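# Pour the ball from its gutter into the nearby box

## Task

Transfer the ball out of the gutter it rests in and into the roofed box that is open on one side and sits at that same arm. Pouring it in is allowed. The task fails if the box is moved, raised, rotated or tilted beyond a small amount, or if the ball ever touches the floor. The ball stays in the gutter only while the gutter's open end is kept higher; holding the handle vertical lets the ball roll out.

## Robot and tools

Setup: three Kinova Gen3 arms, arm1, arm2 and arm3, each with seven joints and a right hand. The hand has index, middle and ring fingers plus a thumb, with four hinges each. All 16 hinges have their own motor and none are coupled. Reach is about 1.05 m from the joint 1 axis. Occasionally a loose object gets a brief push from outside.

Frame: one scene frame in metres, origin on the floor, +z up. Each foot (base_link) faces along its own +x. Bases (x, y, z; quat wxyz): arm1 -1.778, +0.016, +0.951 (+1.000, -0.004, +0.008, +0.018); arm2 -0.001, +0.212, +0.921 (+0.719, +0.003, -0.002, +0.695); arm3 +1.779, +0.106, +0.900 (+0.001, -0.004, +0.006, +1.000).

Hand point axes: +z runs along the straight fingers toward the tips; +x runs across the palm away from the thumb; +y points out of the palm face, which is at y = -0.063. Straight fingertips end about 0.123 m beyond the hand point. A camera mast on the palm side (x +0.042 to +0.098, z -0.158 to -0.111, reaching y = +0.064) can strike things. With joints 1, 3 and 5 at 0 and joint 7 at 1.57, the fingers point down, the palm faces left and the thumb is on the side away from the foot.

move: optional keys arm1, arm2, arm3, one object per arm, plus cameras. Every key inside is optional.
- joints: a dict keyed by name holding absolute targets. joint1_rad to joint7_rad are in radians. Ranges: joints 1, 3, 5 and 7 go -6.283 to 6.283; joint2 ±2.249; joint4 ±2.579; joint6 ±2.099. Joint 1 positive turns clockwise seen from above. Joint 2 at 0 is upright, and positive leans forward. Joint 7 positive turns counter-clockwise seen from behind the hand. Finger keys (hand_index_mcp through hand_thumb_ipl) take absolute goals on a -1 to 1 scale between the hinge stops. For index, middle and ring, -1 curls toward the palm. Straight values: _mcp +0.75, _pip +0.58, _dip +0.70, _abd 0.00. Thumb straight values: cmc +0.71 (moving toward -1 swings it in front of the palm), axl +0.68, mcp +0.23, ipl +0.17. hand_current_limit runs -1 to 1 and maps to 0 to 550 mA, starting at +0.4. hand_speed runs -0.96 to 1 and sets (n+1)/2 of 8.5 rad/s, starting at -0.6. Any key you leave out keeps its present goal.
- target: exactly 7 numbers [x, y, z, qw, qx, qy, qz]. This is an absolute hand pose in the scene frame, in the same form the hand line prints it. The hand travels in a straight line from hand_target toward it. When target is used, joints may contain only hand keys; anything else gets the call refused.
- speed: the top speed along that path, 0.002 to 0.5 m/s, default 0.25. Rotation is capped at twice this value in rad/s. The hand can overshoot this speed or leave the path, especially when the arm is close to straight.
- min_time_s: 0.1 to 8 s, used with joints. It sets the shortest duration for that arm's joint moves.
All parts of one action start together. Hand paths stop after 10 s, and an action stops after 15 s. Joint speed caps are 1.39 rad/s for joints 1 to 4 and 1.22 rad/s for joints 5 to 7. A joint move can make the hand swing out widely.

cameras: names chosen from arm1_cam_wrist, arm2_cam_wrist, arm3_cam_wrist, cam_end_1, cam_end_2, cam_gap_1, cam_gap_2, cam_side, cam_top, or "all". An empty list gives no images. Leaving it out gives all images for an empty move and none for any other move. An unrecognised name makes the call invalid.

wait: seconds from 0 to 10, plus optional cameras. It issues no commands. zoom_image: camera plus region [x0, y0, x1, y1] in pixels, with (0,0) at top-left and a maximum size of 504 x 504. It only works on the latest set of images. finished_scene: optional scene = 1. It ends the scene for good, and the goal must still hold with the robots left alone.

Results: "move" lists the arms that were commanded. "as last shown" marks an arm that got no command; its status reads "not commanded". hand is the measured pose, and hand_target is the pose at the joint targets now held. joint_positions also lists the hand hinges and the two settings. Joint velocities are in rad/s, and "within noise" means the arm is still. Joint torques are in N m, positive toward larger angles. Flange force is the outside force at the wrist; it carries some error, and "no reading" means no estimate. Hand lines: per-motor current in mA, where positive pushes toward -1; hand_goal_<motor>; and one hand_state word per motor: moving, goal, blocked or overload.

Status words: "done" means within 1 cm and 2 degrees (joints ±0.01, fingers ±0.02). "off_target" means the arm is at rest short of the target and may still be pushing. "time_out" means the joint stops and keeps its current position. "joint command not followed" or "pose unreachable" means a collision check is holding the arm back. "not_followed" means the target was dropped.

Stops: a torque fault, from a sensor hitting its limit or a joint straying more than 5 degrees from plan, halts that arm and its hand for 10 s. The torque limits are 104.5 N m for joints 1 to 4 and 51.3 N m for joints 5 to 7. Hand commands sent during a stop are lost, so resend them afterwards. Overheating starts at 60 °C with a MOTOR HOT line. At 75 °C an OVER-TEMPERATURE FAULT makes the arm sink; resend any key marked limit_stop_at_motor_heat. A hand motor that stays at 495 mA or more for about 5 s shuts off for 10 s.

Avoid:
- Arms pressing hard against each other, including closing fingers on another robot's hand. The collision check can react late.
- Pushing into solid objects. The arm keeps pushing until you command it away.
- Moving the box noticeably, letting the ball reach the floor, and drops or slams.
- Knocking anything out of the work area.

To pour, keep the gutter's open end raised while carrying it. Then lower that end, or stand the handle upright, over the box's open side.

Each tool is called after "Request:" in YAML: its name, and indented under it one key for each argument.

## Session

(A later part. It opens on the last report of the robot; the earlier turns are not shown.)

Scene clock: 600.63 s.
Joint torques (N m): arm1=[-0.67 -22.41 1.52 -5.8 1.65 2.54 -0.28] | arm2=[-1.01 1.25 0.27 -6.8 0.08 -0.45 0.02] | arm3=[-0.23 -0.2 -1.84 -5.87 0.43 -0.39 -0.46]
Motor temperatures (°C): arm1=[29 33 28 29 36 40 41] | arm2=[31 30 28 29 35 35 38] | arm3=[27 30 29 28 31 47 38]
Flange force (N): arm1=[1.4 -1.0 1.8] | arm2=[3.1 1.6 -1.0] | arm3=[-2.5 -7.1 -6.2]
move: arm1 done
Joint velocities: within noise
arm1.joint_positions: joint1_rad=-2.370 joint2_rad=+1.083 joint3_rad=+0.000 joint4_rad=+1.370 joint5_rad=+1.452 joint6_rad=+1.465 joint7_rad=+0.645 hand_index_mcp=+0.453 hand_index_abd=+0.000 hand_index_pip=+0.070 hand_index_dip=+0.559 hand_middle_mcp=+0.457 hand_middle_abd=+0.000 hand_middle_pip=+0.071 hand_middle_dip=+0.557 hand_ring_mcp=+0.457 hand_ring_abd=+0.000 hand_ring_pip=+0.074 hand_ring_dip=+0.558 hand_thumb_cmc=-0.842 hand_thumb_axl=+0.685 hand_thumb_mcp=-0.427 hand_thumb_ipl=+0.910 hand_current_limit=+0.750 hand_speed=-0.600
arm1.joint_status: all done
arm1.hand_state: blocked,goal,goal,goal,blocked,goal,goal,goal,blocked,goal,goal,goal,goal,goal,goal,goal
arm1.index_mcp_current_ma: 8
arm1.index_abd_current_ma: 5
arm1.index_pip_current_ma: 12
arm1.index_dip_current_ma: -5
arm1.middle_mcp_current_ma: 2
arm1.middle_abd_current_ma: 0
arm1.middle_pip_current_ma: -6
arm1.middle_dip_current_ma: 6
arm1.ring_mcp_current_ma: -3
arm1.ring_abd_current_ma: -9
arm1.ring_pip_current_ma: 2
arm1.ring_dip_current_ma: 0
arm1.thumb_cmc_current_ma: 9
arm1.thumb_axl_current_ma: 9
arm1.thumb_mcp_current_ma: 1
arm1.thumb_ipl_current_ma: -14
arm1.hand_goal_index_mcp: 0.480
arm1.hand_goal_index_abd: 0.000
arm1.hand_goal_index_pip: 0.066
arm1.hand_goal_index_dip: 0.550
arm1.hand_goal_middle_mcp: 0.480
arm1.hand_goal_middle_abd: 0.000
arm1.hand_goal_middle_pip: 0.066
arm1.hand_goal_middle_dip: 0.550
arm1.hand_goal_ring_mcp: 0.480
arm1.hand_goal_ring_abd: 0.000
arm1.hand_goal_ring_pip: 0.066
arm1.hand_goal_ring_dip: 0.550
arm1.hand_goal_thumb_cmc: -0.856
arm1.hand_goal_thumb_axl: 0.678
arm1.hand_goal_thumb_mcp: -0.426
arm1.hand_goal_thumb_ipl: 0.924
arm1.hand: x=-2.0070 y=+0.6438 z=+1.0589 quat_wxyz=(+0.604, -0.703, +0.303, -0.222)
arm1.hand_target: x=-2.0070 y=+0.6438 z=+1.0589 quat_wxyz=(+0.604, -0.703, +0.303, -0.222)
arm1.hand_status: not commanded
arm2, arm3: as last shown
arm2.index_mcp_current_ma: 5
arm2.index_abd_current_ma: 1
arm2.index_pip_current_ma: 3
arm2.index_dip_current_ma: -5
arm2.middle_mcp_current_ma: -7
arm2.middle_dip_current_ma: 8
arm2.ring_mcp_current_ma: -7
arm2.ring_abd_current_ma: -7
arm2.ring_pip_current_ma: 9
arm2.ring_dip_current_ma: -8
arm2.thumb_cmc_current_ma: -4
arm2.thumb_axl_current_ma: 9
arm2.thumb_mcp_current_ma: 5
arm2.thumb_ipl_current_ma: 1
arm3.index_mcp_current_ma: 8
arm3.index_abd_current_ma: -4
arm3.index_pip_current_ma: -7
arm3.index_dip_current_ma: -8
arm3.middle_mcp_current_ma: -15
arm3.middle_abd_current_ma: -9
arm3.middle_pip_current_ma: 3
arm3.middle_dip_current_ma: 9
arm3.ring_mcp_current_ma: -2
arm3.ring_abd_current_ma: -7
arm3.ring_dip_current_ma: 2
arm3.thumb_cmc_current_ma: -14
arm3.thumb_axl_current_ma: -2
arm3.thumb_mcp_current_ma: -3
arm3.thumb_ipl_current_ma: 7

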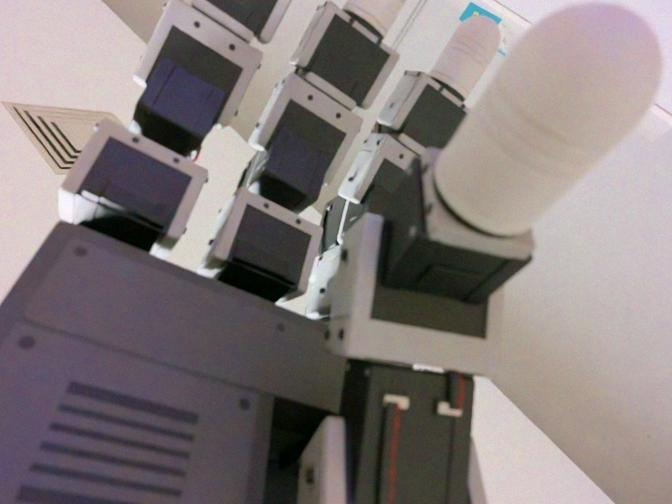

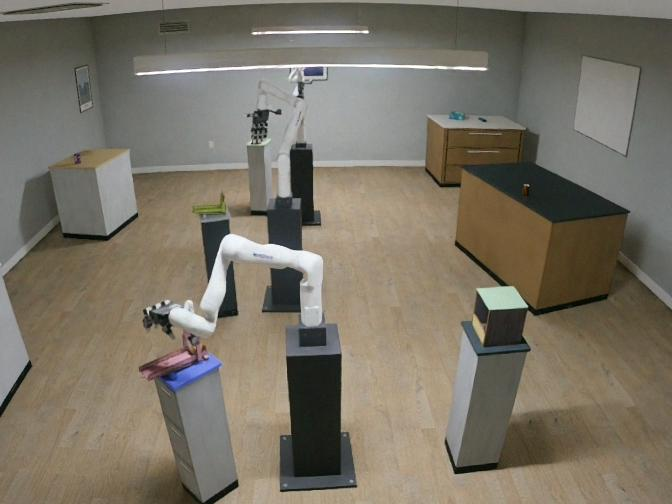

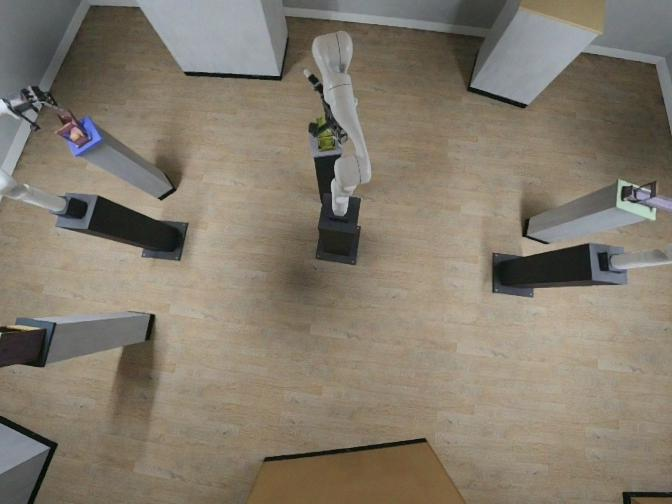

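Request:
move:
  arm1: {"target": [-2.0096, 0.6065, 0.985, 0.6032, -0.7037, 0.3026, -0.2223], "speed": 0.12}
  cameras: ["arm1_cam_wrist", "cam_end_1"]

Request:
zoom_image:
  camera: "cam_end_1"
  region: [120, 290, 250, 400]

Request:
zoom_image:
  camera: "arm1_cam_wrist"
  region: [168, 0, 672, 378]

Scene clock: 607.87 s.
Joint torques (N m): arm1=[-0.68 -22.05 1.57 -4.47 1.26 2.83 -0.3] | arm2=[-1.02 1.17 0.19 -6.84 0.06 -0.48 0.01] | arm3=[-0.21 -0.21 -1.87 -5.87 0.42 -0.41 -0.48]
Motor temperatures (°C): arm1=[29 33 28 29 36 40 41] | arm2=[31 30 28 29 35 35 38] | arm3=[27 30 29 28 31 47 38]
Flange force (N): arm1=[1.0 -1.2 2.0] | arm2=[3.2 1.3 -1.0] | arm3=[-2.5 -7.3 -6.2]
move: arm1 done
Joint velocities: within noise
arm1.joint_positions: joint1_rad=-2.412 joint2_rad=+1.197 joint3_rad=-0.016 joint4_rad=+1.427 joint5_rad=+1.437 joint6_rad=+1.482 joint7_rad=+0.470 hand_index_mcp=+0.449 hand_index_abd=+0.000 hand_index_pip=+0.070 hand_index_dip=+0.559 hand_middle_mcp=+0.453 hand_middle_abd=+0.000 hand_middle_pip=+0.071 hand_middle_dip=+0.557 hand_ring_mcp=+0.453 hand_ring_abd=+0.000 hand_ring_pip=+0.074 hand_ring_dip=+0.558 hand_thumb_cmc=-0.842 hand_thumb_axl=+0.685 hand_thumb_mcp=-0.427 hand_thumb_ipl=+0.910 hand_current_limit=+0.750 hand_speed=-0.600
arm1.joint_status: not commanded
arm1.hand_state: blocked,goal,goal,goal,blocked,goal,goal,goal,blocked,goal,goal,goal,goal,goal,goal,goal
arm1.index_mcp_current_ma: 5
arm1.index_abd_current_ma: 9
arm1.index_pip_current_ma: 19
arm1.index_dip_current_ma: -9
arm1.middle_mcp_current_ma: -6
arm1.middle_abd_current_ma: 4
arm1.middle_pip_current_ma: 0
arm1.middle_dip_current_ma: -6
arm1.ring_mcp_current_ma: -12
arm1.ring_abd_current_ma: -11
arm1.ring_pip_current_ma: 0
arm1.ring_dip_current_ma: -6
arm1.thumb_cmc_current_ma: 1
arm1.thumb_axl_current_ma: 4
arm1.thumb_mcp_current_ma: 12
arm1.thumb_ipl_current_ma: -6
arm1.hand_goal_index_mcp: 0.480
arm1.hand_goal_index_abd: 0.000
arm1.hand_goal_index_pip: 0.066
arm1.hand_goal_index_dip: 0.550
arm1.hand_goal_middle_mcp: 0.480
arm1.hand_goal_middle_abd: 0.000
arm1.hand_goal_middle_pip: 0.066
arm1.hand_goal_middle_dip: 0.550
arm1.hand_goal_ring_mcp: 0.480
arm1.hand_goal_ring_abd: 0.000
arm1.hand_goal_ring_pip: 0.066
arm1.hand_goal_ring_dip: 0.550
arm1.hand_goal_thumb_cmc: -0.856
arm1.hand_goal_thumb_axl: 0.678
arm1.hand_goal_thumb_mcp: -0.426
arm1.hand_goal_thumb_ipl: 0.924
arm1.hand: x=-2.0096 y=+0.6065 z=+0.9850 quat_wxyz=(+0.603, -0.704, +0.303, -0.222)
arm1.hand_target: x=-2.0096 y=+0.6065 z=+0.9850 quat_wxyz=(+0.603, -0.704, +0.303, -0.222)
arm1.hand_status: done (0.000 m and 0.0 deg from the pose sent, 0.083 m and 0.1 deg at the start)
arm2, arm3: as last shown
arm2.index_abd_current_ma: -5
arm2.index_pip_current_ma: 11
arm2.index_dip_current_ma: 1
arm2.middle_mcp_current_ma: -11
arm2.middle_pip_current_ma: -11
arm2.middle_dip_current_ma: 7
arm2.ring_mcp_current_ma: -9
arm2.ring_abd_current_ma: 1
arm2.ring_dip_current_ma: -9
arm2.thumb_cmc_current_ma: -8
arm2.thumb_mcp_current_ma: 2
arm2.thumb_ipl_current_ma: 6
arm3.index_mcp_current_ma: 6
arm3.index_abd_current_ma: -6
arm3.index_pip_current_ma: 3
arm3.index_dip_current_ma: -6
arm3.middle_mcp_current_ma: -2
arm3.middle_abd_current_ma: -13
arm3.middle_pip_current_ma: 4
arm3.middle_dip_current_ma: 6
arm3.ring_mcp_current_ma: 2
arm3.ring_abd_current_ma: 3
arm3.ring_pip_current_ma: 12
arm3.thumb_cmc_current_ma: -6
arm3.thumb_ipl_current_ma: 1

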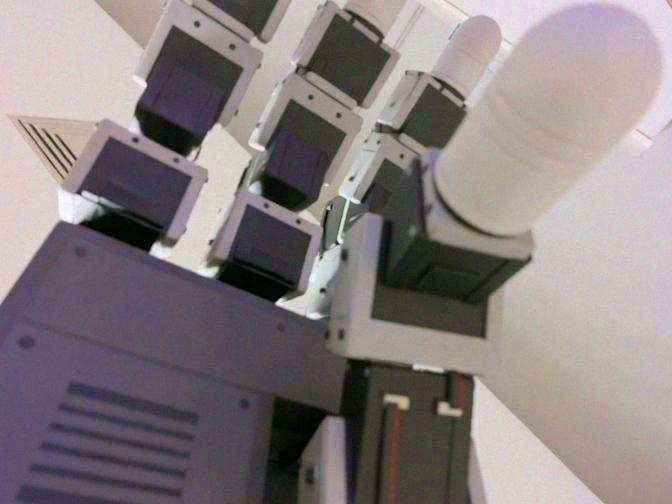

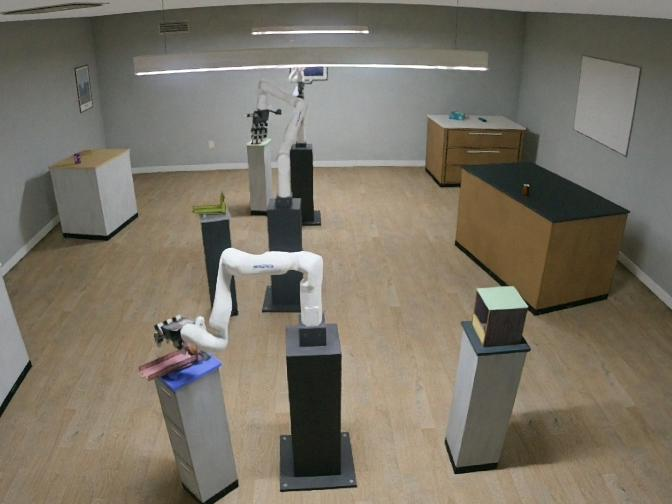

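Scaled by 3.877 from the camera's image (finer frame: 960x720).

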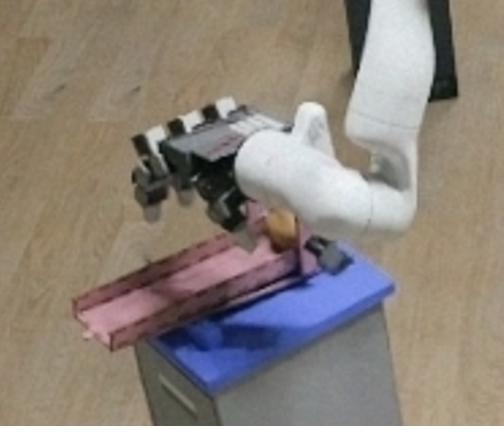

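Scaled by 1.000.

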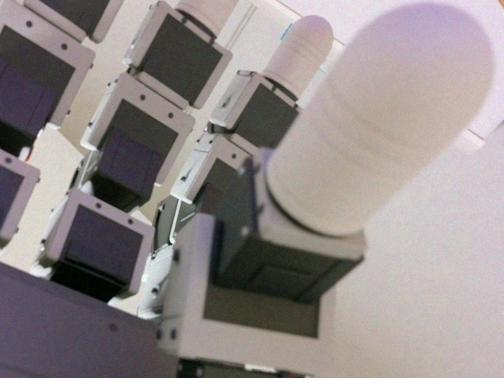

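Request:
move:
  arm1: {"target": [-2.0096, 0.6065, 0.947, 0.6032, -0.7037, 0.3026, -0.2223], "speed": 0.1}
  cameras: ["cam_end_1", "cam_top", "cam_side"]

Request:
zoom_image:
  camera: "cam_end_1"
  region: [130, 310, 230, 400]

Request:
zoom_image:
  camera: "cam_top"
  region: [0, 60, 130, 180]

Request:
zoom_image:
  camera: "cam_side"
  region: [40, 180, 180, 300]

Scene clock: 621.80 s.
Joint torques (N m): arm1=[-0.66 -22.31 1.63 -4.15 1.17 2.89 -0.29] | arm2=[-1.04 1.25 0.21 -6.77 0.05 -0.45 0.03] | arm3=[-0.18 -0.21 -1.84 -5.84 0.44 -0.4 -0.46]
Motor temperatures (°C): arm1=[29 33 28 29 36 40 41] | arm2=[31 30 28 29 35 35 38] | arm3=[27 30 29 28 31 47 38]
Flange force (N): arm1=[0.9 -1.1 2.0] | arm2=[3.2 1.4 -1.1] | arm3=[-2.5 -7.1 -6.3]
move: arm1 done
Joint velocities: within noise
arm1.joint_positions: joint1_rad=-2.412 joint2_rad=+1.277 joint3_rad=-0.015 joint4_rad=+1.388 joint5_rad=+1.443 joint6_rad=+1.475 joint7_rad=+0.430 hand_index_mcp=+0.449 hand_index_abd=+0.000 hand_index_pip=+0.070 hand_index_dip=+0.559 hand_middle_mcp=+0.453 hand_middle_abd=+0.000 hand_middle_pip=+0.071 hand_middle_dip=+0.557 hand_ring_mcp=+0.453 hand_ring_abd=+0.000 hand_ring_pip=+0.074 hand_ring_dip=+0.558 hand_thumb_cmc=-0.842 hand_thumb_axl=+0.685 hand_thumb_mcp=-0.427 hand_thumb_ipl=+0.910 hand_current_limit=+0.750 hand_speed=-0.600
arm1.joint_status: not commanded
arm1.hand_state: blocked,goal,goal,goal,blocked,goal,goal,goal,blocked,goal,goal,goal,goal,goal,goal,goal
arm1.index_mcp_current_ma: 8
arm1.index_abd_current_ma: 7
arm1.index_pip_current_ma: 4
arm1.index_dip_current_ma: 2
arm1.middle_mcp_current_ma: -2
arm1.middle_abd_current_ma: 4
arm1.middle_pip_current_ma: -9
arm1.middle_dip_current_ma: 4
arm1.ring_mcp_current_ma: -14
arm1.ring_abd_current_ma: -3
arm1.ring_pip_current_ma: -1
arm1.ring_dip_current_ma: 1
arm1.thumb_cmc_current_ma: 0
arm1.thumb_axl_current_ma: 5
arm1.thumb_mcp_current_ma: 10
arm1.thumb_ipl_current_ma: -10
arm1.hand_goal_index_mcp: 0.480
arm1.hand_goal_index_abd: 0.000
arm1.hand_goal_index_pip: 0.066
arm1.hand_goal_index_dip: 0.550
arm1.hand_goal_middle_mcp: 0.480
arm1.hand_goal_middle_abd: 0.000
arm1.hand_goal_middle_pip: 0.066
arm1.hand_goal_middle_dip: 0.550
arm1.hand_goal_ring_mcp: 0.480
arm1.hand_goal_ring_abd: 0.000
arm1.hand_goal_ring_pip: 0.066
arm1.hand_goal_ring_dip: 0.550
arm1.hand_goal_thumb_cmc: -0.856
arm1.hand_goal_thumb_axl: 0.678
arm1.hand_goal_thumb_mcp: -0.426
arm1.hand_goal_thumb_ipl: 0.924
arm1.hand: x=-2.0096 y=+0.6065 z=+0.9470 quat_wxyz=(+0.603, -0.704, +0.303, -0.222)
arm1.hand_target: x=-2.0096 y=+0.6065 z=+0.9470 quat_wxyz=(+0.603, -0.704, +0.303, -0.222)
arm1.hand_status: done (0.000 m and 0.0 deg from the pose sent, 0.038 m and 0.0 deg at the start)
arm2, arm3: as last shown
arm2.index_mcp_current_ma: 10
arm2.index_abd_current_ma: 4
arm2.index_pip_current_ma: 8
arm2.index_dip_current_ma: -4
arm2.middle_mcp_current_ma: -16
arm2.middle_abd_current_ma: -3
arm2.middle_pip_current_ma: -5
arm2.middle_dip_current_ma: 4
arm2.ring_mcp_current_ma: -4
arm2.ring_abd_current_ma: 2
arm2.ring_pip_current_ma: 15
arm2.ring_dip_current_ma: -3
arm2.thumb_axl_current_ma: 5
arm2.thumb_mcp_current_ma: 4
arm2.thumb_ipl_current_ma: 5
arm3.index_mcp_current_ma: -1
arm3.index_abd_current_ma: -12
arm3.index_pip_current_ma: -5
arm3.index_dip_current_ma: -7
arm3.middle_mcp_current_ma: -4
arm3.middle_abd_current_ma: -14
arm3.middle_pip_current_ma: 9
arm3.middle_dip_current_ma: 10
arm3.ring_mcp_current_ma: -18
arm3.ring_abd_current_ma: 12
arm3.ring_pip_current_ma: 9
arm3.ring_dip_current_ma: -5
arm3.thumb_axl_current_ma: 0
arm3.thumb_mcp_current_ma: -4
arm3.thumb_ipl_current_ma: -8
pictures: cam_end_1, cam_side, cam_top

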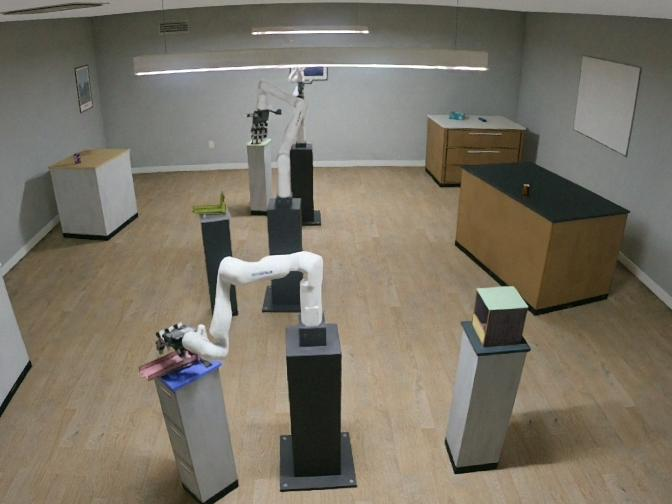

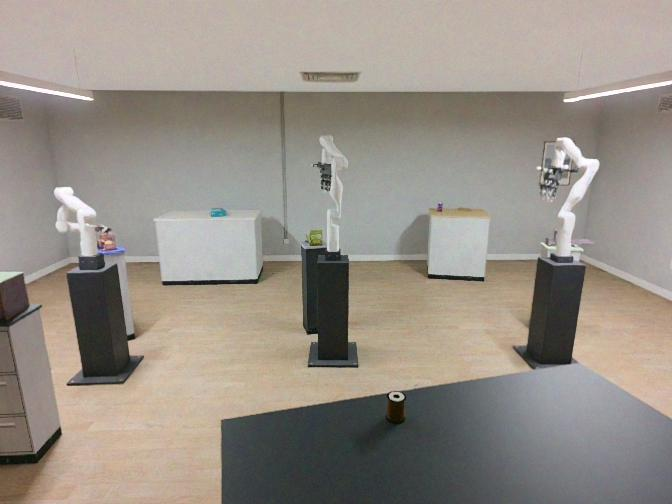

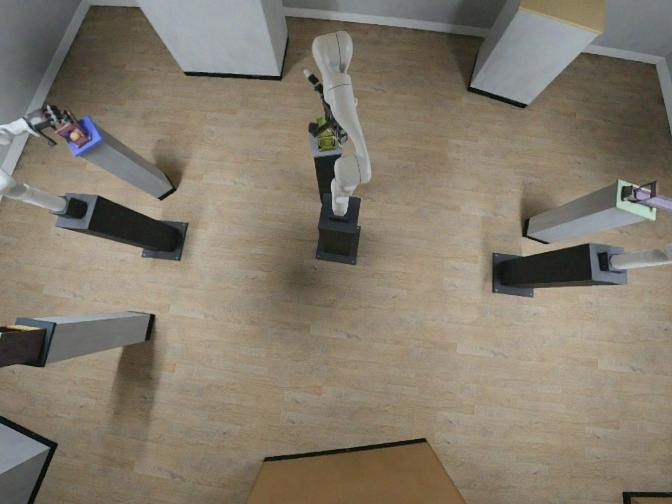

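Scaled by 5.040 from the camera's image (finer frame: 960x720).

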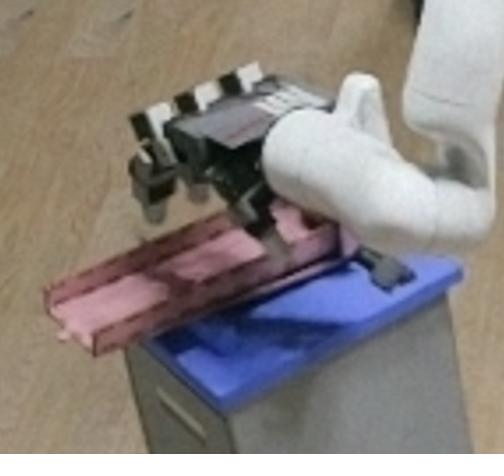

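Scaled by 3.877 from the camera's image (finer frame: 960x720).

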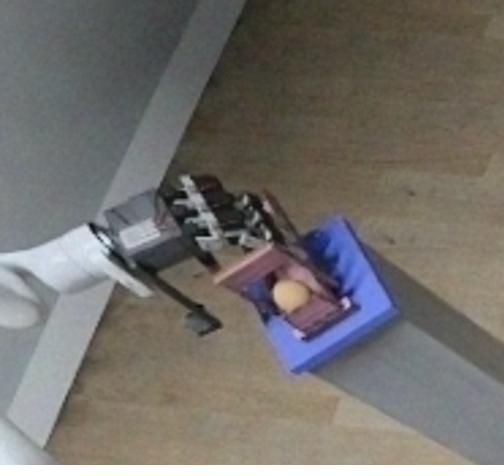

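Scaled by 3.600 from the camera's image (finer frame: 960x720).

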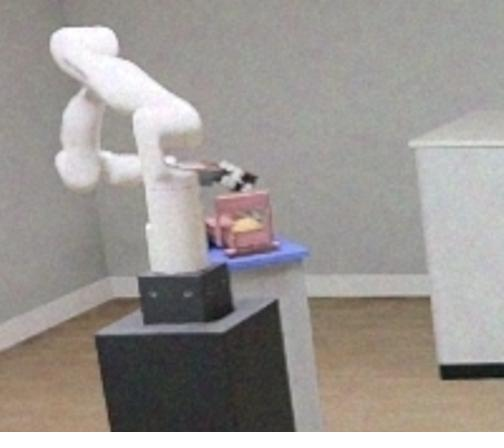

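Request:
move:
  arm1: {"target": [-2.0096, 0.6065, 0.910, 0.6032, -0.7037, 0.3026, -0.2223], "speed": 0.06}
  cameras: ["cam_end_1", "cam_top", "arm1_cam_wrist"]

Request:
zoom_image:
  camera: "cam_end_1"
  region: [130, 310, 230, 400]

Request:
zoom_image:
  camera: "cam_top"
  region: [30, 90, 110, 165]

Scene clock: 631.27 s.
Joint torques (N m): arm1=[-1.1 -22.11 1.18 -3.92 0.98 2.59 -0.3] | arm2=[-1.07 1.3 0.25 -6.78 0.06 -0.4 0.05] | arm3=[-0.24 -0.16 -1.86 -5.86 0.42 -0.41 -0.43]
Motor temperatures (°C): arm1=[29 33 28 29 36 40 41] | arm2=[31 30 28 29 35 35 38] | arm3=[27 30 29 28 31 47 38]
Flange force (N): arm1=[1.0 -2.2 2.6] | arm2=[3.1 1.6 -0.9] | arm3=[-2.4 -7.0 -6.3]
move: arm1 done
Joint velocities: within noise
arm1.joint_positions: joint1_rad=-2.411 joint2_rad=+1.357 joint3_rad=-0.014 joint4_rad=+1.338 joint5_rad=+1.447 joint6_rad=+1.469 joint7_rad=+0.399 hand_index_mcp=+0.466 hand_index_abd=+0.000 hand_index_pip=+0.077 hand_index_dip=+0.560 hand_middle_mcp=+0.466 hand_middle_abd=+0.000 hand_middle_pip=+0.078 hand_middle_dip=+0.557 hand_ring_mcp=+0.465 hand_ring_abd=+0.000 hand_ring_pip=+0.080 hand_ring_dip=+0.559 hand_thumb_cmc=-0.842 hand_thumb_axl=+0.685 hand_thumb_mcp=-0.427 hand_thumb_ipl=+0.910 hand_current_limit=+0.750 hand_speed=-0.600
arm1.joint_status: not commanded
arm1.hand_state: goal,goal,goal,goal,goal,goal,goal,goal,goal,goal,goal,goal,goal,goal,goal,goal
arm1.index_mcp_current_ma: 4
arm1.index_abd_current_ma: 8
arm1.index_pip_current_ma: 3
arm1.index_dip_current_ma: -4
arm1.middle_mcp_current_ma: -2
arm1.middle_abd_current_ma: 11
arm1.middle_pip_current_ma: 0
arm1.middle_dip_current_ma: -11
arm1.ring_mcp_current_ma: -12
arm1.ring_abd_current_ma: -12
arm1.ring_pip_current_ma: -6
arm1.ring_dip_current_ma: -11
arm1.thumb_cmc_current_ma: 12
arm1.thumb_axl_current_ma: 2
arm1.thumb_mcp_current_ma: 10
arm1.thumb_ipl_current_ma: -8
arm1.hand_goal_index_mcp: 0.480
arm1.hand_goal_index_abd: 0.000
arm1.hand_goal_index_pip: 0.066
arm1.hand_goal_index_dip: 0.550
arm1.hand_goal_middle_mcp: 0.480
arm1.hand_goal_middle_abd: 0.000
arm1.hand_goal_middle_pip: 0.066
arm1.hand_goal_middle_dip: 0.550
arm1.hand_goal_ring_mcp: 0.480
arm1.hand_goal_ring_abd: 0.000
arm1.hand_goal_ring_pip: 0.066
arm1.hand_goal_ring_dip: 0.550
arm1.hand_goal_thumb_cmc: -0.856
arm1.hand_goal_thumb_axl: 0.678
arm1.hand_goal_thumb_mcp: -0.426
arm1.hand_goal_thumb_ipl: 0.924
arm1.hand: x=-2.0096 y=+0.6065 z=+0.9100 quat_wxyz=(+0.603, -0.704, +0.303, -0.222)
arm1.hand_target: x=-2.0096 y=+0.6065 z=+0.9100 quat_wxyz=(+0.603, -0.704, +0.303, -0.222)
arm1.hand_status: done (0.000 m and 0.0 deg from the pose sent, 0.037 m and 0.0 deg at the start)
arm2, arm3: as last shown
arm2.index_abd_current_ma: 1
arm2.index_dip_current_ma: 0
arm2.middle_mcp_current_ma: -9
arm2.middle_abd_current_ma: -5
arm2.middle_pip_current_ma: -10
arm2.middle_dip_current_ma: 6
arm2.ring_mcp_current_ma: -8
arm2.ring_abd_current_ma: 0
arm2.ring_pip_current_ma: 6
arm2.ring_dip_current_ma: -11
arm2.thumb_cmc_current_ma: -7
arm2.thumb_axl_current_ma: 10
arm2.thumb_mcp_current_ma: 3
arm2.thumb_ipl_current_ma: 4
arm3.index_mcp_current_ma: 8
arm3.index_abd_current_ma: -11
arm3.index_pip_current_ma: -6
arm3.index_dip_current_ma: -5
arm3.middle_mcp_current_ma: -13
arm3.middle_abd_current_ma: -9
arm3.middle_pip_current_ma: -8
arm3.middle_dip_current_ma: 3
arm3.ring_mcp_current_ma: -7
arm3.ring_abd_current_ma: 6
arm3.ring_pip_current_ma: 11
arm3.ring_dip_current_ma: -1
arm3.thumb_cmc_current_ma: -8
arm3.thumb_axl_current_ma: 7
arm3.thumb_mcp_current_ma: -5
arm3.thumb_ipl_current_ma: 5
pictures: arm1_cam_wrist, cam_end_1, cam_top

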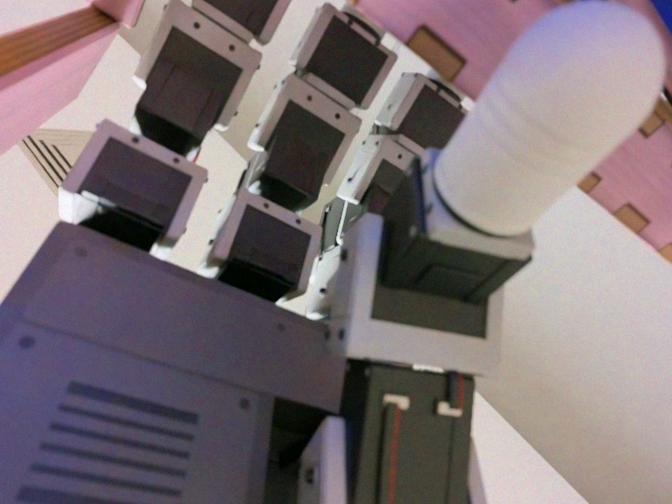

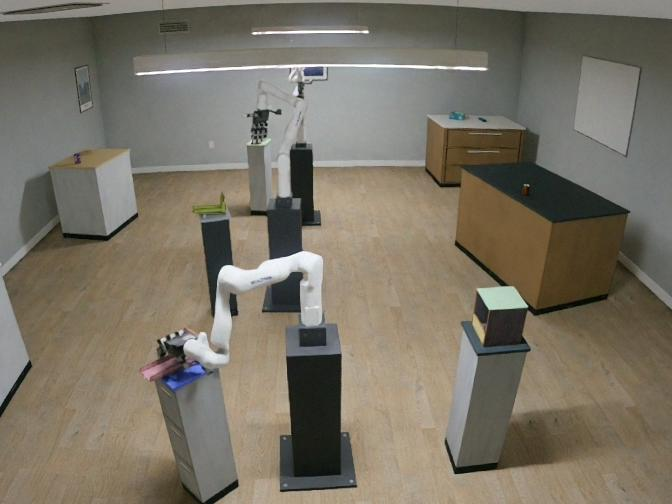

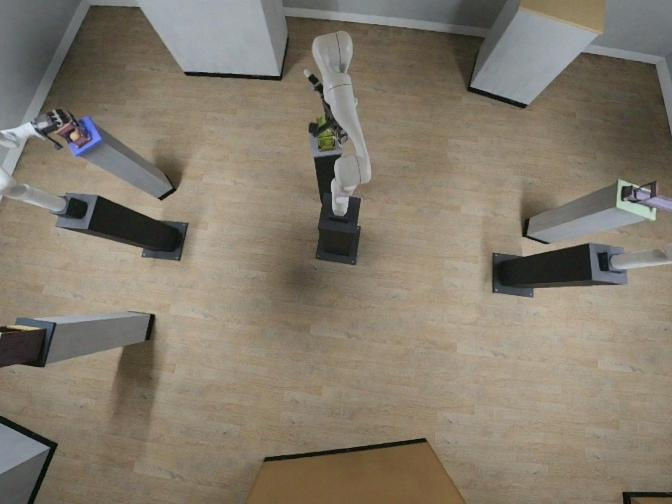

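Scaled by 5.040 from the camera's image (finer frame: 960x720).

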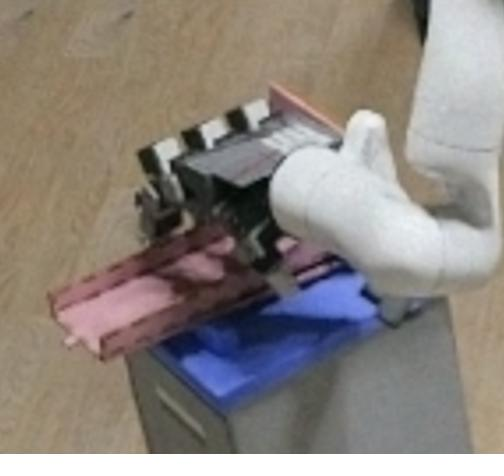

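Scaled by 6.300 from the camera's image (finer frame: 960x720).

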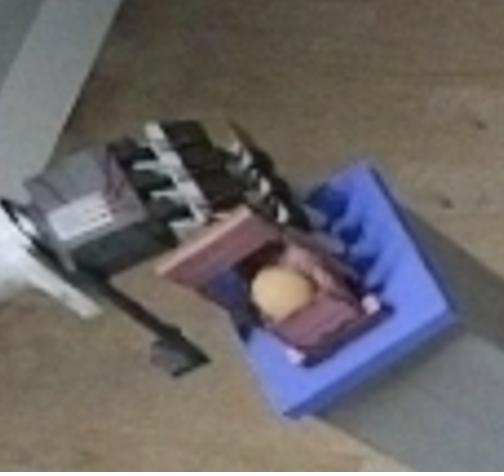

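Request:
zoom_image:
  camera: "arm1_cam_wrist"
  region: [372, 0, 672, 270]

Request:
zoom_image:
  camera: "arm1_cam_wrist"
  region: [0, 0, 200, 180]

Scaled by 1.680 from the camera's image (finer frame: 960x720).

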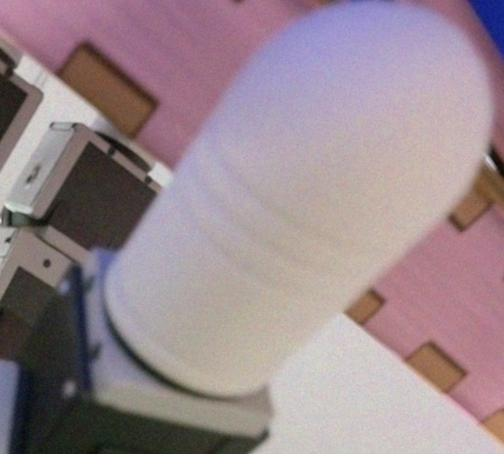

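Scaled by 2.520 from the camera's image (finer frame: 960x720).

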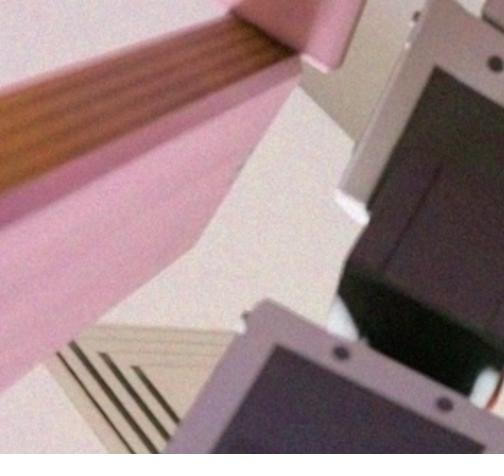

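Request:
move:
  arm1: {"target": [-2.0013, 0.6151, 0.911, 0.6032, -0.7037, 0.3026, -0.2223], "speed": 0.05}
  cameras: ["cam_end_1", "cam_top", "arm1_cam_wrist"]

Request:
zoom_image:
  camera: "cam_end_1"
  region: [130, 310, 230, 400]

Request:
zoom_image:
  camera: "arm1_cam_wrist"
  region: [372, 0, 672, 270]

Scene clock: 670.43 s.
Joint torques (N m): arm1=[-0.65 -22.52 1.73 -3.97 1.13 2.92 -0.31] | arm2=[-1.03 1.29 0.25 -6.84 0.08 -0.4 0] | arm3=[-0.23 -0.21 -1.85 -5.9 0.43 -0.39 -0.45]
Motor temperatures (°C): arm1=[29 33 28 29 36 40 41] | arm2=[31 30 28 29 35 35 38] | arm3=[27 30 29 28 31 47 38]
Flange force (N): arm1=[0.9 -1.2 2.0] | arm2=[3.3 1.5 -0.6] | arm3=[-2.4 -7.1 -6.1]
move: arm1 done
Joint velocities: within noise
arm1.joint_positions: joint1_rad=-2.394 joint2_rad=+1.354 joint3_rad=-0.006 joint4_rad=+1.342 joint5_rad=+1.460 joint6_rad=+1.454 joint7_rad=+0.401 hand_index_mcp=+0.452 hand_index_abd=+0.000 hand_index_pip=+0.070 hand_index_dip=+0.560 hand_middle_mcp=+0.456 hand_middle_abd=+0.000 hand_middle_pip=+0.071 hand_middle_dip=+0.557 hand_ring_mcp=+0.456 hand_ring_abd=+0.000 hand_ring_pip=+0.074 hand_ring_dip=+0.559 hand_thumb_cmc=-0.842 hand_thumb_axl=+0.685 hand_thumb_mcp=-0.427 hand_thumb_ipl=+0.910 hand_current_limit=+0.750 hand_speed=-0.600
arm1.joint_status: not commanded
arm1.hand_state: blocked,goal,goal,goal,blocked,goal,goal,goal,blocked,goal,goal,goal,goal,goal,goal,goal
arm1.index_mcp_current_ma: 5
arm1.index_abd_current_ma: 5
arm1.index_pip_current_ma: 10
arm1.index_dip_current_ma: -5
arm1.middle_mcp_current_ma: 0
arm1.middle_abd_current_ma: 10
arm1.middle_pip_current_ma: -10
arm1.middle_dip_current_ma: -10
arm1.ring_mcp_current_ma: -6
arm1.ring_abd_current_ma: -7
arm1.ring_pip_current_ma: -2
arm1.ring_dip_current_ma: 0
arm1.thumb_cmc_current_ma: 3
arm1.thumb_axl_current_ma: 8
arm1.thumb_mcp_current_ma: 18
arm1.thumb_ipl_current_ma: -18
arm1.hand_goal_index_mcp: 0.480
arm1.hand_goal_index_abd: 0.000
arm1.hand_goal_index_pip: 0.066
arm1.hand_goal_index_dip: 0.550
arm1.hand_goal_middle_mcp: 0.480
arm1.hand_goal_middle_abd: 0.000
arm1.hand_goal_middle_pip: 0.066
arm1.hand_goal_middle_dip: 0.550
arm1.hand_goal_ring_mcp: 0.480
arm1.hand_goal_ring_abd: 0.000
arm1.hand_goal_ring_pip: 0.066
arm1.hand_goal_ring_dip: 0.550
arm1.hand_goal_thumb_cmc: -0.856
arm1.hand_goal_thumb_axl: 0.678
arm1.hand_goal_thumb_mcp: -0.426
arm1.hand_goal_thumb_ipl: 0.924
arm1.hand: x=-2.0013 y=+0.6151 z=+0.9110 quat_wxyz=(+0.603, -0.704, +0.303, -0.222)
arm1.hand_target: x=-2.0013 y=+0.6151 z=+0.9110 quat_wxyz=(+0.603, -0.704, +0.303, -0.222)
arm1.hand_status: done (0.000 m and 0.0 deg from the pose sent, 0.012 m and 0.0 deg at the start)
arm2, arm3: as last shown
arm2.index_mcp_current_ma: 9
arm2.index_abd_current_ma: 5
arm2.index_pip_current_ma: 5
arm2.index_dip_current_ma: -6
arm2.middle_mcp_current_ma: -10
arm2.middle_abd_current_ma: -4
arm2.middle_pip_current_ma: -7
arm2.middle_dip_current_ma: 3
arm2.ring_mcp_current_ma: -6
arm2.ring_abd_current_ma: -2
arm2.ring_pip_current_ma: 9
arm2.ring_dip_current_ma: -6
arm2.thumb_cmc_current_ma: -11
arm2.thumb_axl_current_ma: 4
arm2.thumb_mcp_current_ma: 10
arm2.thumb_ipl_current_ma: 8
arm3.index_mcp_current_ma: 12
arm3.index_abd_current_ma: -13
arm3.index_pip_current_ma: -9
arm3.index_dip_current_ma: -15
arm3.middle_mcp_current_ma: -3
arm3.middle_abd_current_ma: -14
arm3.middle_pip_current_ma: 9
arm3.middle_dip_current_ma: 11
arm3.ring_mcp_current_ma: -6
arm3.ring_abd_current_ma: -3
arm3.ring_pip_current_ma: 6
arm3.ring_dip_current_ma: -10
arm3.thumb_cmc_current_ma: -11
arm3.thumb_axl_current_ma: 4
arm3.thumb_mcp_current_ma: -10
arm3.thumb_ipl_current_ma: 1
pictures: arm1_cam_wrist, cam_end_1, cam_top

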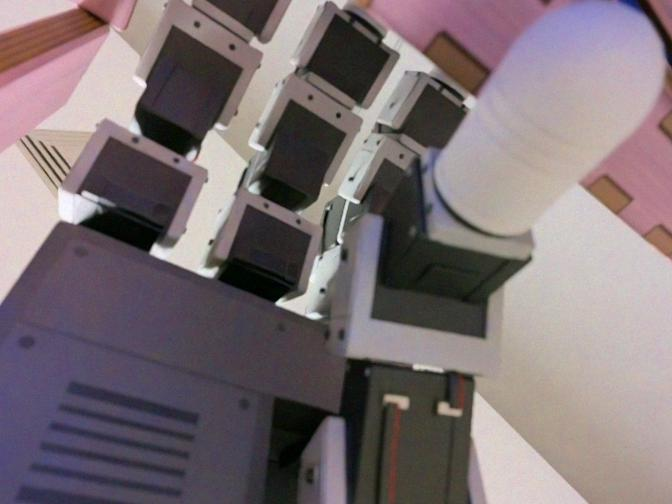

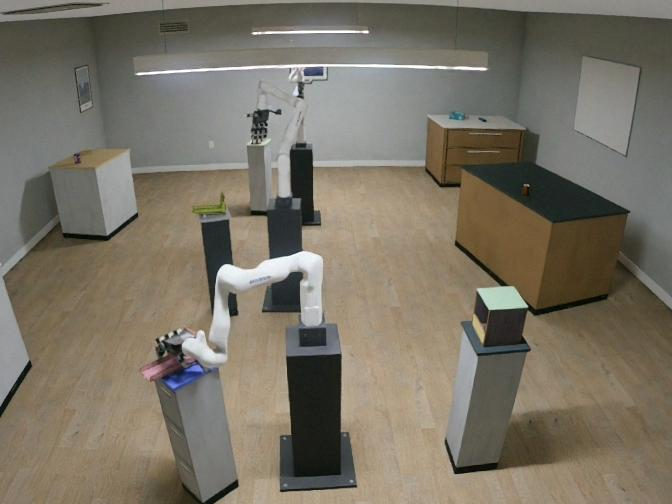

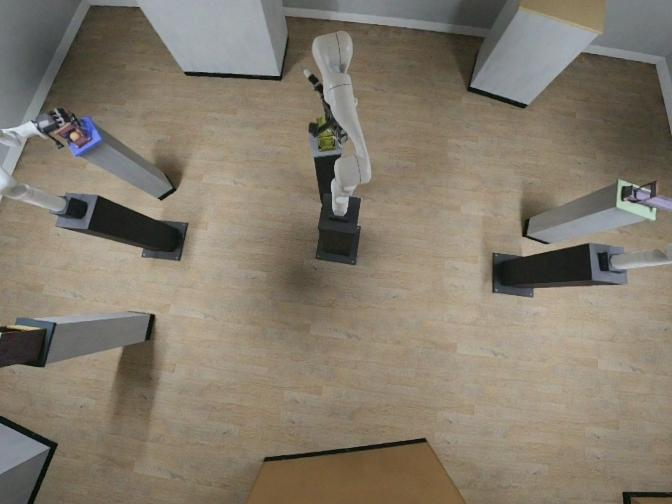

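Scaled by 5.040 from the camera's image (finer frame: 960x720).

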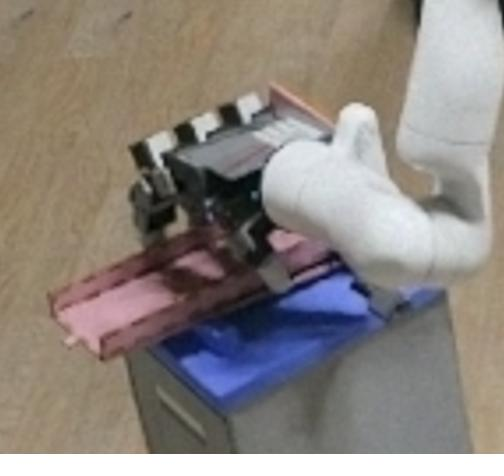

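Scaled by 1.680 from the camera's image (finer frame: 960x720).

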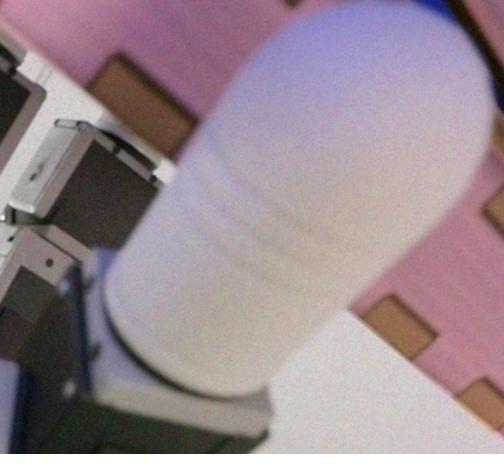

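Request:
move:
  arm1: {"joints": {"hand_thumb_ipl": 0.72, "hand_index_pip": -0.06, "hand_middle_pip": -0.06, "hand_ring_pip": -0.06, "hand_speed": -0.85}}
  cameras: ["cam_end_1", "arm1_cam_wrist"]

Request:
zoom_image:
  camera: "cam_end_1"
  region: [130, 310, 230, 400]

Scene clock: 675.83 s.
Joint torques (N m): arm1=[-0.46 -22.42 1.83 -3.92 1.07 2.91 -0.31] | arm2=[-1.02 1.25 0.24 -6.81 0.02 -0.43 0.03] | arm3=[-0.24 -0.23 -1.85 -5.85 0.45 -0.41 -0.45]
Motor temperatures (°C): arm1=[29 34 28 29 36 40 41] | arm2=[31 30 28 29 35 35 38] | arm3=[27 30 29 28 31 47 38]
Flange force (N): arm1=[0.8 -1.3 1.7] | arm2=[3.2 1.5 -0.9] | arm3=[-2.6 -7.0 -6.3]
move: arm1 off_target
Joint velocities: within noise
arm1.joint_positions: joint1_rad=-2.394 joint2_rad=+1.354 joint3_rad=-0.006 joint4_rad=+1.342 joint5_rad=+1.460 joint6_rad=+1.454 joint7_rad=+0.401 hand_index_mcp=+0.452 hand_index_abd=+0.000 hand_index_pip=-0.055 hand_index_dip=+0.560 hand_middle_mcp=+0.456 hand_middle_abd=+0.000 hand_middle_pip=-0.054 hand_middle_dip=+0.557 hand_ring_mcp=+0.456 hand_ring_abd=+0.000 hand_ring_pip=-0.054 hand_ring_dip=+0.559 hand_thumb_cmc=-0.842 hand_thumb_axl=+0.685 hand_thumb_mcp=-0.418 hand_thumb_ipl=+0.742 hand_current_limit=+0.750 hand_speed=-0.850
arm1.joint_status: hand_thumb_ipl off_target (ended at +0.742, target +0.720); the others done
arm1.hand_state: blocked,goal,goal,goal,blocked,goal,goal,goal,blocked,goal,goal,goal,goal,goal,goal,blocked
arm1.index_mcp_current_ma: 8
arm1.index_abd_current_ma: 15
arm1.index_pip_current_ma: 1
arm1.index_dip_current_ma: -3
arm1.middle_mcp_current_ma: -2
arm1.middle_abd_current_ma: 6
arm1.middle_pip_current_ma: 1
arm1.middle_dip_current_ma: -10
arm1.ring_mcp_current_ma: 4
arm1.ring_abd_current_ma: -19
arm1.ring_pip_current_ma: -16
arm1.ring_dip_current_ma: 4
arm1.thumb_cmc_current_ma: 16
arm1.thumb_axl_current_ma: -2
arm1.thumb_mcp_current_ma: 7
arm1.thumb_ipl_current_ma: -3
arm1.hand_goal_index_mcp: 0.480
arm1.hand_goal_index_abd: 0.000
arm1.hand_goal_index_pip: -0.060
arm1.hand_goal_index_dip: 0.550
arm1.hand_goal_middle_mcp: 0.480
arm1.hand_goal_middle_abd: 0.000
arm1.hand_goal_middle_pip: -0.060
arm1.hand_goal_middle_dip: 0.550
arm1.hand_goal_ring_mcp: 0.480
arm1.hand_goal_ring_abd: 0.000
arm1.hand_goal_ring_pip: -0.060
arm1.hand_goal_ring_dip: 0.550
arm1.hand_goal_thumb_cmc: -0.856
arm1.hand_goal_thumb_axl: 0.678
arm1.hand_goal_thumb_mcp: -0.426
arm1.hand_goal_thumb_ipl: 0.720
arm1.hand: x=-2.0013 y=+0.6151 z=+0.9110 quat_wxyz=(+0.603, -0.704, +0.303, -0.222)
arm1.hand_target: x=-2.0013 y=+0.6151 z=+0.9110 quat_wxyz=(+0.603, -0.704, +0.303, -0.222)
arm1.hand_status: not commanded
arm2.joint_positions: joint1_rad=-0.220 joint2_rad=-0.342 joint3_rad=-0.164 joint4_rad=+1.362 joint5_rad=+0.003 joint6_rad=+1.999 joint7_rad=+1.981 hand_index_mcp=+0.753 hand_index_abd=+0.000 hand_index_pip=+0.577 hand_index_dip=+0.696 hand_middle_mcp=+0.753 hand_middle_abd=+0.000 hand_middle_pip=+0.577 hand_middle_dip=+0.696 hand_ring_mcp=+0.753 hand_ring_abd=+0.000 hand_ring_pip=+0.577 hand_ring_dip=+0.696 hand_thumb_cmc=+0.714 hand_thumb_axl=+0.677 hand_thumb_mcp=+0.223 hand_thumb_ipl=+0.168 hand_current_limit=+0.400 hand_speed=-0.600
arm2.joint_status: not commanded
arm2.hand_state: goal,goal,goal,goal,goal,goal,goal,goal,goal,goal,goal,goal,goal,goal,goal,goal
arm2.index_mcp_current_ma: 6
arm2.index_abd_current_ma: 1
arm2.index_pip_current_ma: 9
arm2.index_dip_current_ma: -1
arm2.middle_mcp_current_ma: -10
arm2.middle_abd_current_ma: -1
arm2.middle_pip_current_ma: -8
arm2.middle_dip_current_ma: 7
arm2.ring_mcp_current_ma: -9
arm2.ring_abd_current_ma: -2
arm2.ring_pip_current_ma: 10
arm2.ring_dip_current_ma: 0
arm2.thumb_cmc_current_ma: -12
arm2.thumb_axl_current_ma: 8
arm2.thumb_mcp_current_ma: 5
arm2.thumb_ipl_current_ma: 7
arm2.hand_goal_index_mcp: 0.754
arm2.hand_goal_index_abd: 0.000
arm2.hand_goal_index_pip: 0.576
arm2.hand_goal_index_dip: 0.696
arm2.hand_goal_middle_mcp: 0.754
arm2.hand_goal_middle_abd: 0.000
arm2.hand_goal_middle_pip: 0.576
arm2.hand_goal_middle_dip: 0.696
arm2.hand_goal_ring_mcp: 0.754
arm2.hand_goal_ring_abd: 0.000
arm2.hand_goal_ring_pip: 0.576
arm2.hand_goal_ring_dip: 0.696
arm2.hand_goal_thumb_cmc: 0.714
arm2.hand_goal_thumb_axl: 0.678
arm2.hand_goal_thumb_mcp: 0.226
arm2.hand_goal_thumb_ipl: 0.168
arm2.hand: x=-0.1216 y=+0.3247 z=+1.4612 quat_wxyz=(+0.065, -0.916, +0.396, +0.021)
arm2.hand_target: x=-0.1216 y=+0.3247 z=+1.4612 quat_wxyz=(+0.065, -0.916, +0.396, +0.021)
arm2.hand_status: not commanded
arm3.joint_positions: joint1_rad=-0.242 joint2_rad=-0.402 joint3_rad=-0.042 joint4_rad=+1.406 joint5_rad=+0.026 joint6_rad=+1.932 joint7_rad=+1.582 hand_index_mcp=+0.753 hand_index_abd=+0.000 hand_index_pip=+0.577 hand_index_dip=+0.696 hand_middle_mcp=+0.753 hand_middle_abd=+0.000 hand_middle_pip=+0.577 hand_middle_dip=+0.696 hand_ring_mcp=+0.753 hand_ring_abd=+0.000 hand_ring_pip=+0.577 hand_ring_dip=+0.696 hand_thumb_cmc=+0.714 hand_thumb_axl=+0.677 hand_thumb_mcp=+0.219 hand_thumb_ipl=+0.168 hand_current_limit=+0.400 hand_speed=-0.600
arm3.joint_status: not commanded
arm3.hand_state: goal,goal,goal,goal,goal,goal,goal,goal,goal,goal,goal,goal,goal,goal,goal,goal
arm3.index_mcp_current_ma: 9
arm3.index_abd_current_ma: -10
arm3.index_pip_current_ma: 0
arm3.index_dip_current_ma: 0
arm3.middle_mcp_current_ma: -6
arm3.middle_abd_current_ma: -2
arm3.middle_pip_current_ma: 3
arm3.middle_dip_current_ma: 6
arm3.ring_mcp_current_ma: -4
arm3.ring_abd_current_ma: -2
arm3.ring_pip_current_ma: 9
arm3.ring_dip_current_ma: -4
arm3.thumb_cmc_current_ma: 0
arm3.thumb_axl_current_ma: 5
arm3.thumb_mcp_current_ma: -25
arm3.thumb_ipl_current_ma: -3
arm3.hand_goal_index_mcp: 0.754
arm3.hand_goal_index_abd: 0.000
arm3.hand_goal_index_pip: 0.576
arm3.hand_goal_index_dip: 0.696
arm3.hand_goal_middle_mcp: 0.754
arm3.hand_goal_middle_abd: 0.000
arm3.hand_goal_middle_pip: 0.576
arm3.hand_goal_middle_dip: 0.696
arm3.hand_goal_ring_mcp: 0.754
arm3.hand_goal_ring_abd: 0.000
arm3.hand_goal_ring_pip: 0.576
arm3.hand_goal_ring_dip: 0.696
arm3.hand_goal_thumb_cmc: 0.714
arm3.hand_goal_thumb_axl: 0.678
arm3.hand_goal_thumb_mcp: 0.226
arm3.hand_goal_thumb_ipl: 0.168
arm3.hand: x=+1.6132 y=+0.0069 z=+1.4466 quat_wxyz=(+0.000, -0.985, -0.138, +0.101)
arm3.hand_target: x=+1.6132 y=+0.0069 z=+1.4466 quat_wxyz=(+0.000, -0.985, -0.138, +0.101)
arm3.hand_status: not commanded
pictures: arm1_cam_wrist, cam_end_1

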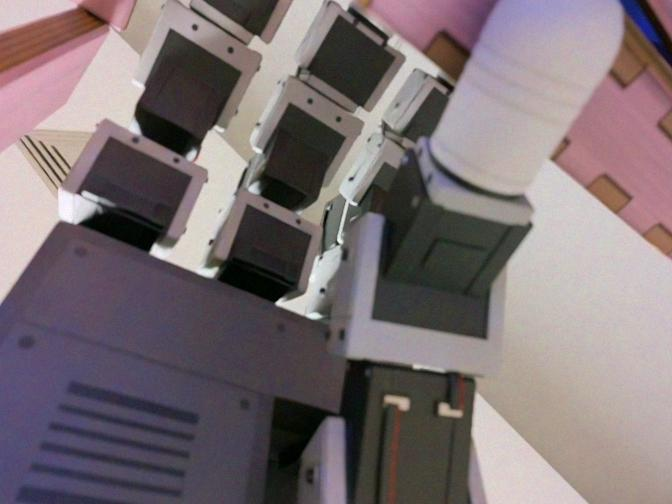

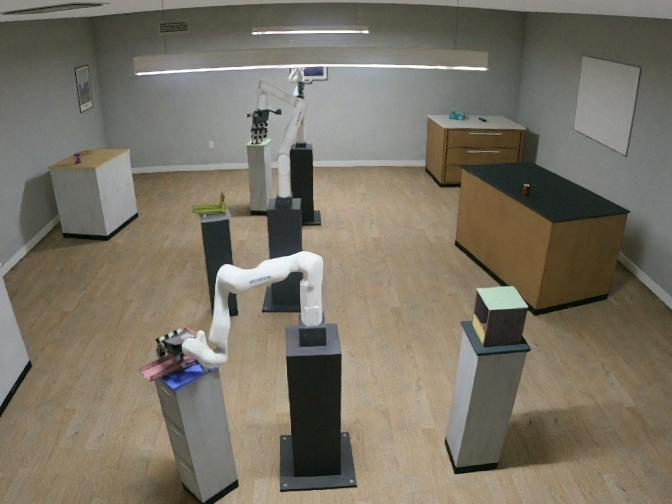

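Scaled by 5.040 from the camera's image (finer frame: 960x720).

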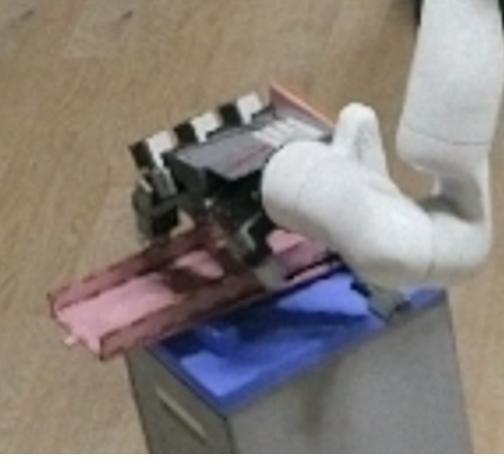

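Request:
move:
  arm1: {"joints": {"hand_thumb_ipl": 0.69, "hand_index_pip": -0.12, "hand_middle_pip": -0.12, "hand_ring_pip": -0.12}}
  cameras: ["cam_end_1"]

Scene clock: 678.17 s.
Joint torques (N m): arm1=[-0.87 -22.4 1.58 -3.87 1.03 2.91 -0.28] | arm2=[-0.98 1.27 0.23 -6.82 0.03 -0.41 0.02] | arm3=[-0.15 -0.22 -1.86 -5.87 0.45 -0.38 -0.46]
Motor temperatures (°C): arm1=[29 34 28 29 36 40 41] | arm2=[31 30 28 29 35 35 38] | arm3=[27 30 29 28 31 47 38]
Flange force (N): arm1=[0.7 -1.4 2.4] | arm2=[3.3 1.5 -0.8] | arm3=[-2.5 -7.2 -6.1]
move: arm1 off_target
Joint velocities: within noise
arm1.joint_positions: joint1_rad=-2.394 joint2_rad=+1.354 joint3_rad=-0.006 joint4_rad=+1.342 joint5_rad=+1.460 joint6_rad=+1.454 joint7_rad=+0.401 hand_index_mcp=+0.454 hand_index_abd=+0.000 hand_index_pip=-0.082 hand_index_dip=+0.560 hand_middle_mcp=+0.457 hand_middle_abd=+0.000 hand_middle_pip=-0.084 hand_middle_dip=+0.557 hand_ring_mcp=+0.457 hand_ring_abd=+0.000 hand_ring_pip=-0.083 hand_ring_dip=+0.559 hand_thumb_cmc=-0.842 hand_thumb_axl=+0.685 hand_thumb_mcp=-0.407 hand_thumb_ipl=+0.730 hand_current_limit=+0.750 hand_speed=-0.850
arm1.joint_status: hand_index_pip off_target (ended at -0.082, target -0.120); hand_middle_pip off_target (ended at -0.084, target -0.120); hand_ring_pip off_target (ended at -0.083, target -0.120); hand_thumb_ipl off_target (ended at +0.730, target +0.690)
arm1.hand_state: blocked,goal,blocked,goal,blocked,goal,blocked,goal,blocked,goal,blocked,goal,goal,goal,goal,blocked
arm1.index_mcp_current_ma: 5
arm1.index_abd_current_ma: 12
arm1.index_pip_current_ma: 9
arm1.index_dip_current_ma: -3
arm1.middle_mcp_current_ma: -2
arm1.middle_abd_current_ma: 2
arm1.middle_pip_current_ma: -7
arm1.middle_dip_current_ma: -6
arm1.ring_mcp_current_ma: -5
arm1.ring_abd_current_ma: -7
arm1.ring_pip_current_ma: -13
arm1.ring_dip_current_ma: -2
arm1.thumb_cmc_current_ma: 9
arm1.thumb_axl_current_ma: 4
arm1.thumb_mcp_current_ma: 2
arm1.thumb_ipl_current_ma: -2
arm1.hand_goal_index_mcp: 0.480
arm1.hand_goal_index_abd: 0.000
arm1.hand_goal_index_pip: -0.120
arm1.hand_goal_index_dip: 0.550
arm1.hand_goal_middle_mcp: 0.480
arm1.hand_goal_middle_abd: 0.000
arm1.hand_goal_middle_pip: -0.120
arm1.hand_goal_middle_dip: 0.550
arm1.hand_goal_ring_mcp: 0.480
arm1.hand_goal_ring_abd: 0.000
arm1.hand_goal_ring_pip: -0.120
arm1.hand_goal_ring_dip: 0.550
arm1.hand_goal_thumb_cmc: -0.856
arm1.hand_goal_thumb_axl: 0.678
arm1.hand_goal_thumb_mcp: -0.426
arm1.hand_goal_thumb_ipl: 0.690
arm1.hand: x=-2.0013 y=+0.6151 z=+0.9110 quat_wxyz=(+0.603, -0.704, +0.303, -0.222)
arm1.hand_target: x=-2.0013 y=+0.6151 z=+0.9110 quat_wxyz=(+0.603, -0.704, +0.303, -0.222)
arm1.hand_status: not commanded
arm2, arm3: as last shown
arm2.index_mcp_current_ma: 3
arm2.index_abd_current_ma: 4
arm2.index_pip_current_ma: 7
arm2.index_dip_current_ma: 0
arm2.middle_mcp_current_ma: -5
arm2.middle_abd_current_ma: -3
arm2.middle_pip_current_ma: -5
arm2.middle_dip_current_ma: 1
arm2.ring_mcp_current_ma: -7
arm2.ring_abd_current_ma: 1
arm2.ring_pip_current_ma: 11
arm2.ring_dip_current_ma: -3
arm2.thumb_cmc_current_ma: -11
arm2.thumb_axl_current_ma: 7
arm2.thumb_ipl_current_ma: 4
arm3.index_mcp_current_ma: 15
arm3.index_abd_current_ma: -12
arm3.index_dip_current_ma: -9
arm3.middle_mcp_current_ma: -3
arm3.middle_abd_current_ma: -3
arm3.middle_pip_current_ma: -4
arm3.middle_dip_current_ma: 15
arm3.ring_mcp_current_ma: 1
arm3.ring_abd_current_ma: 0
arm3.thumb_cmc_current_ma: -13
arm3.thumb_axl_current_ma: 2
arm3.thumb_mcp_current_ma: -6
arm3.thumb_ipl_current_ma: 4

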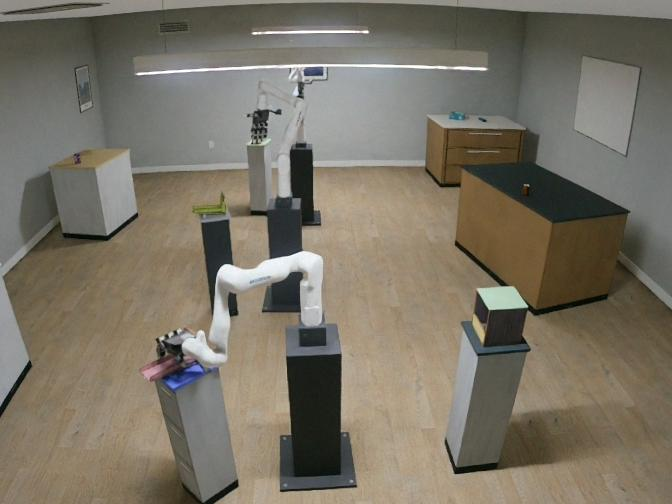

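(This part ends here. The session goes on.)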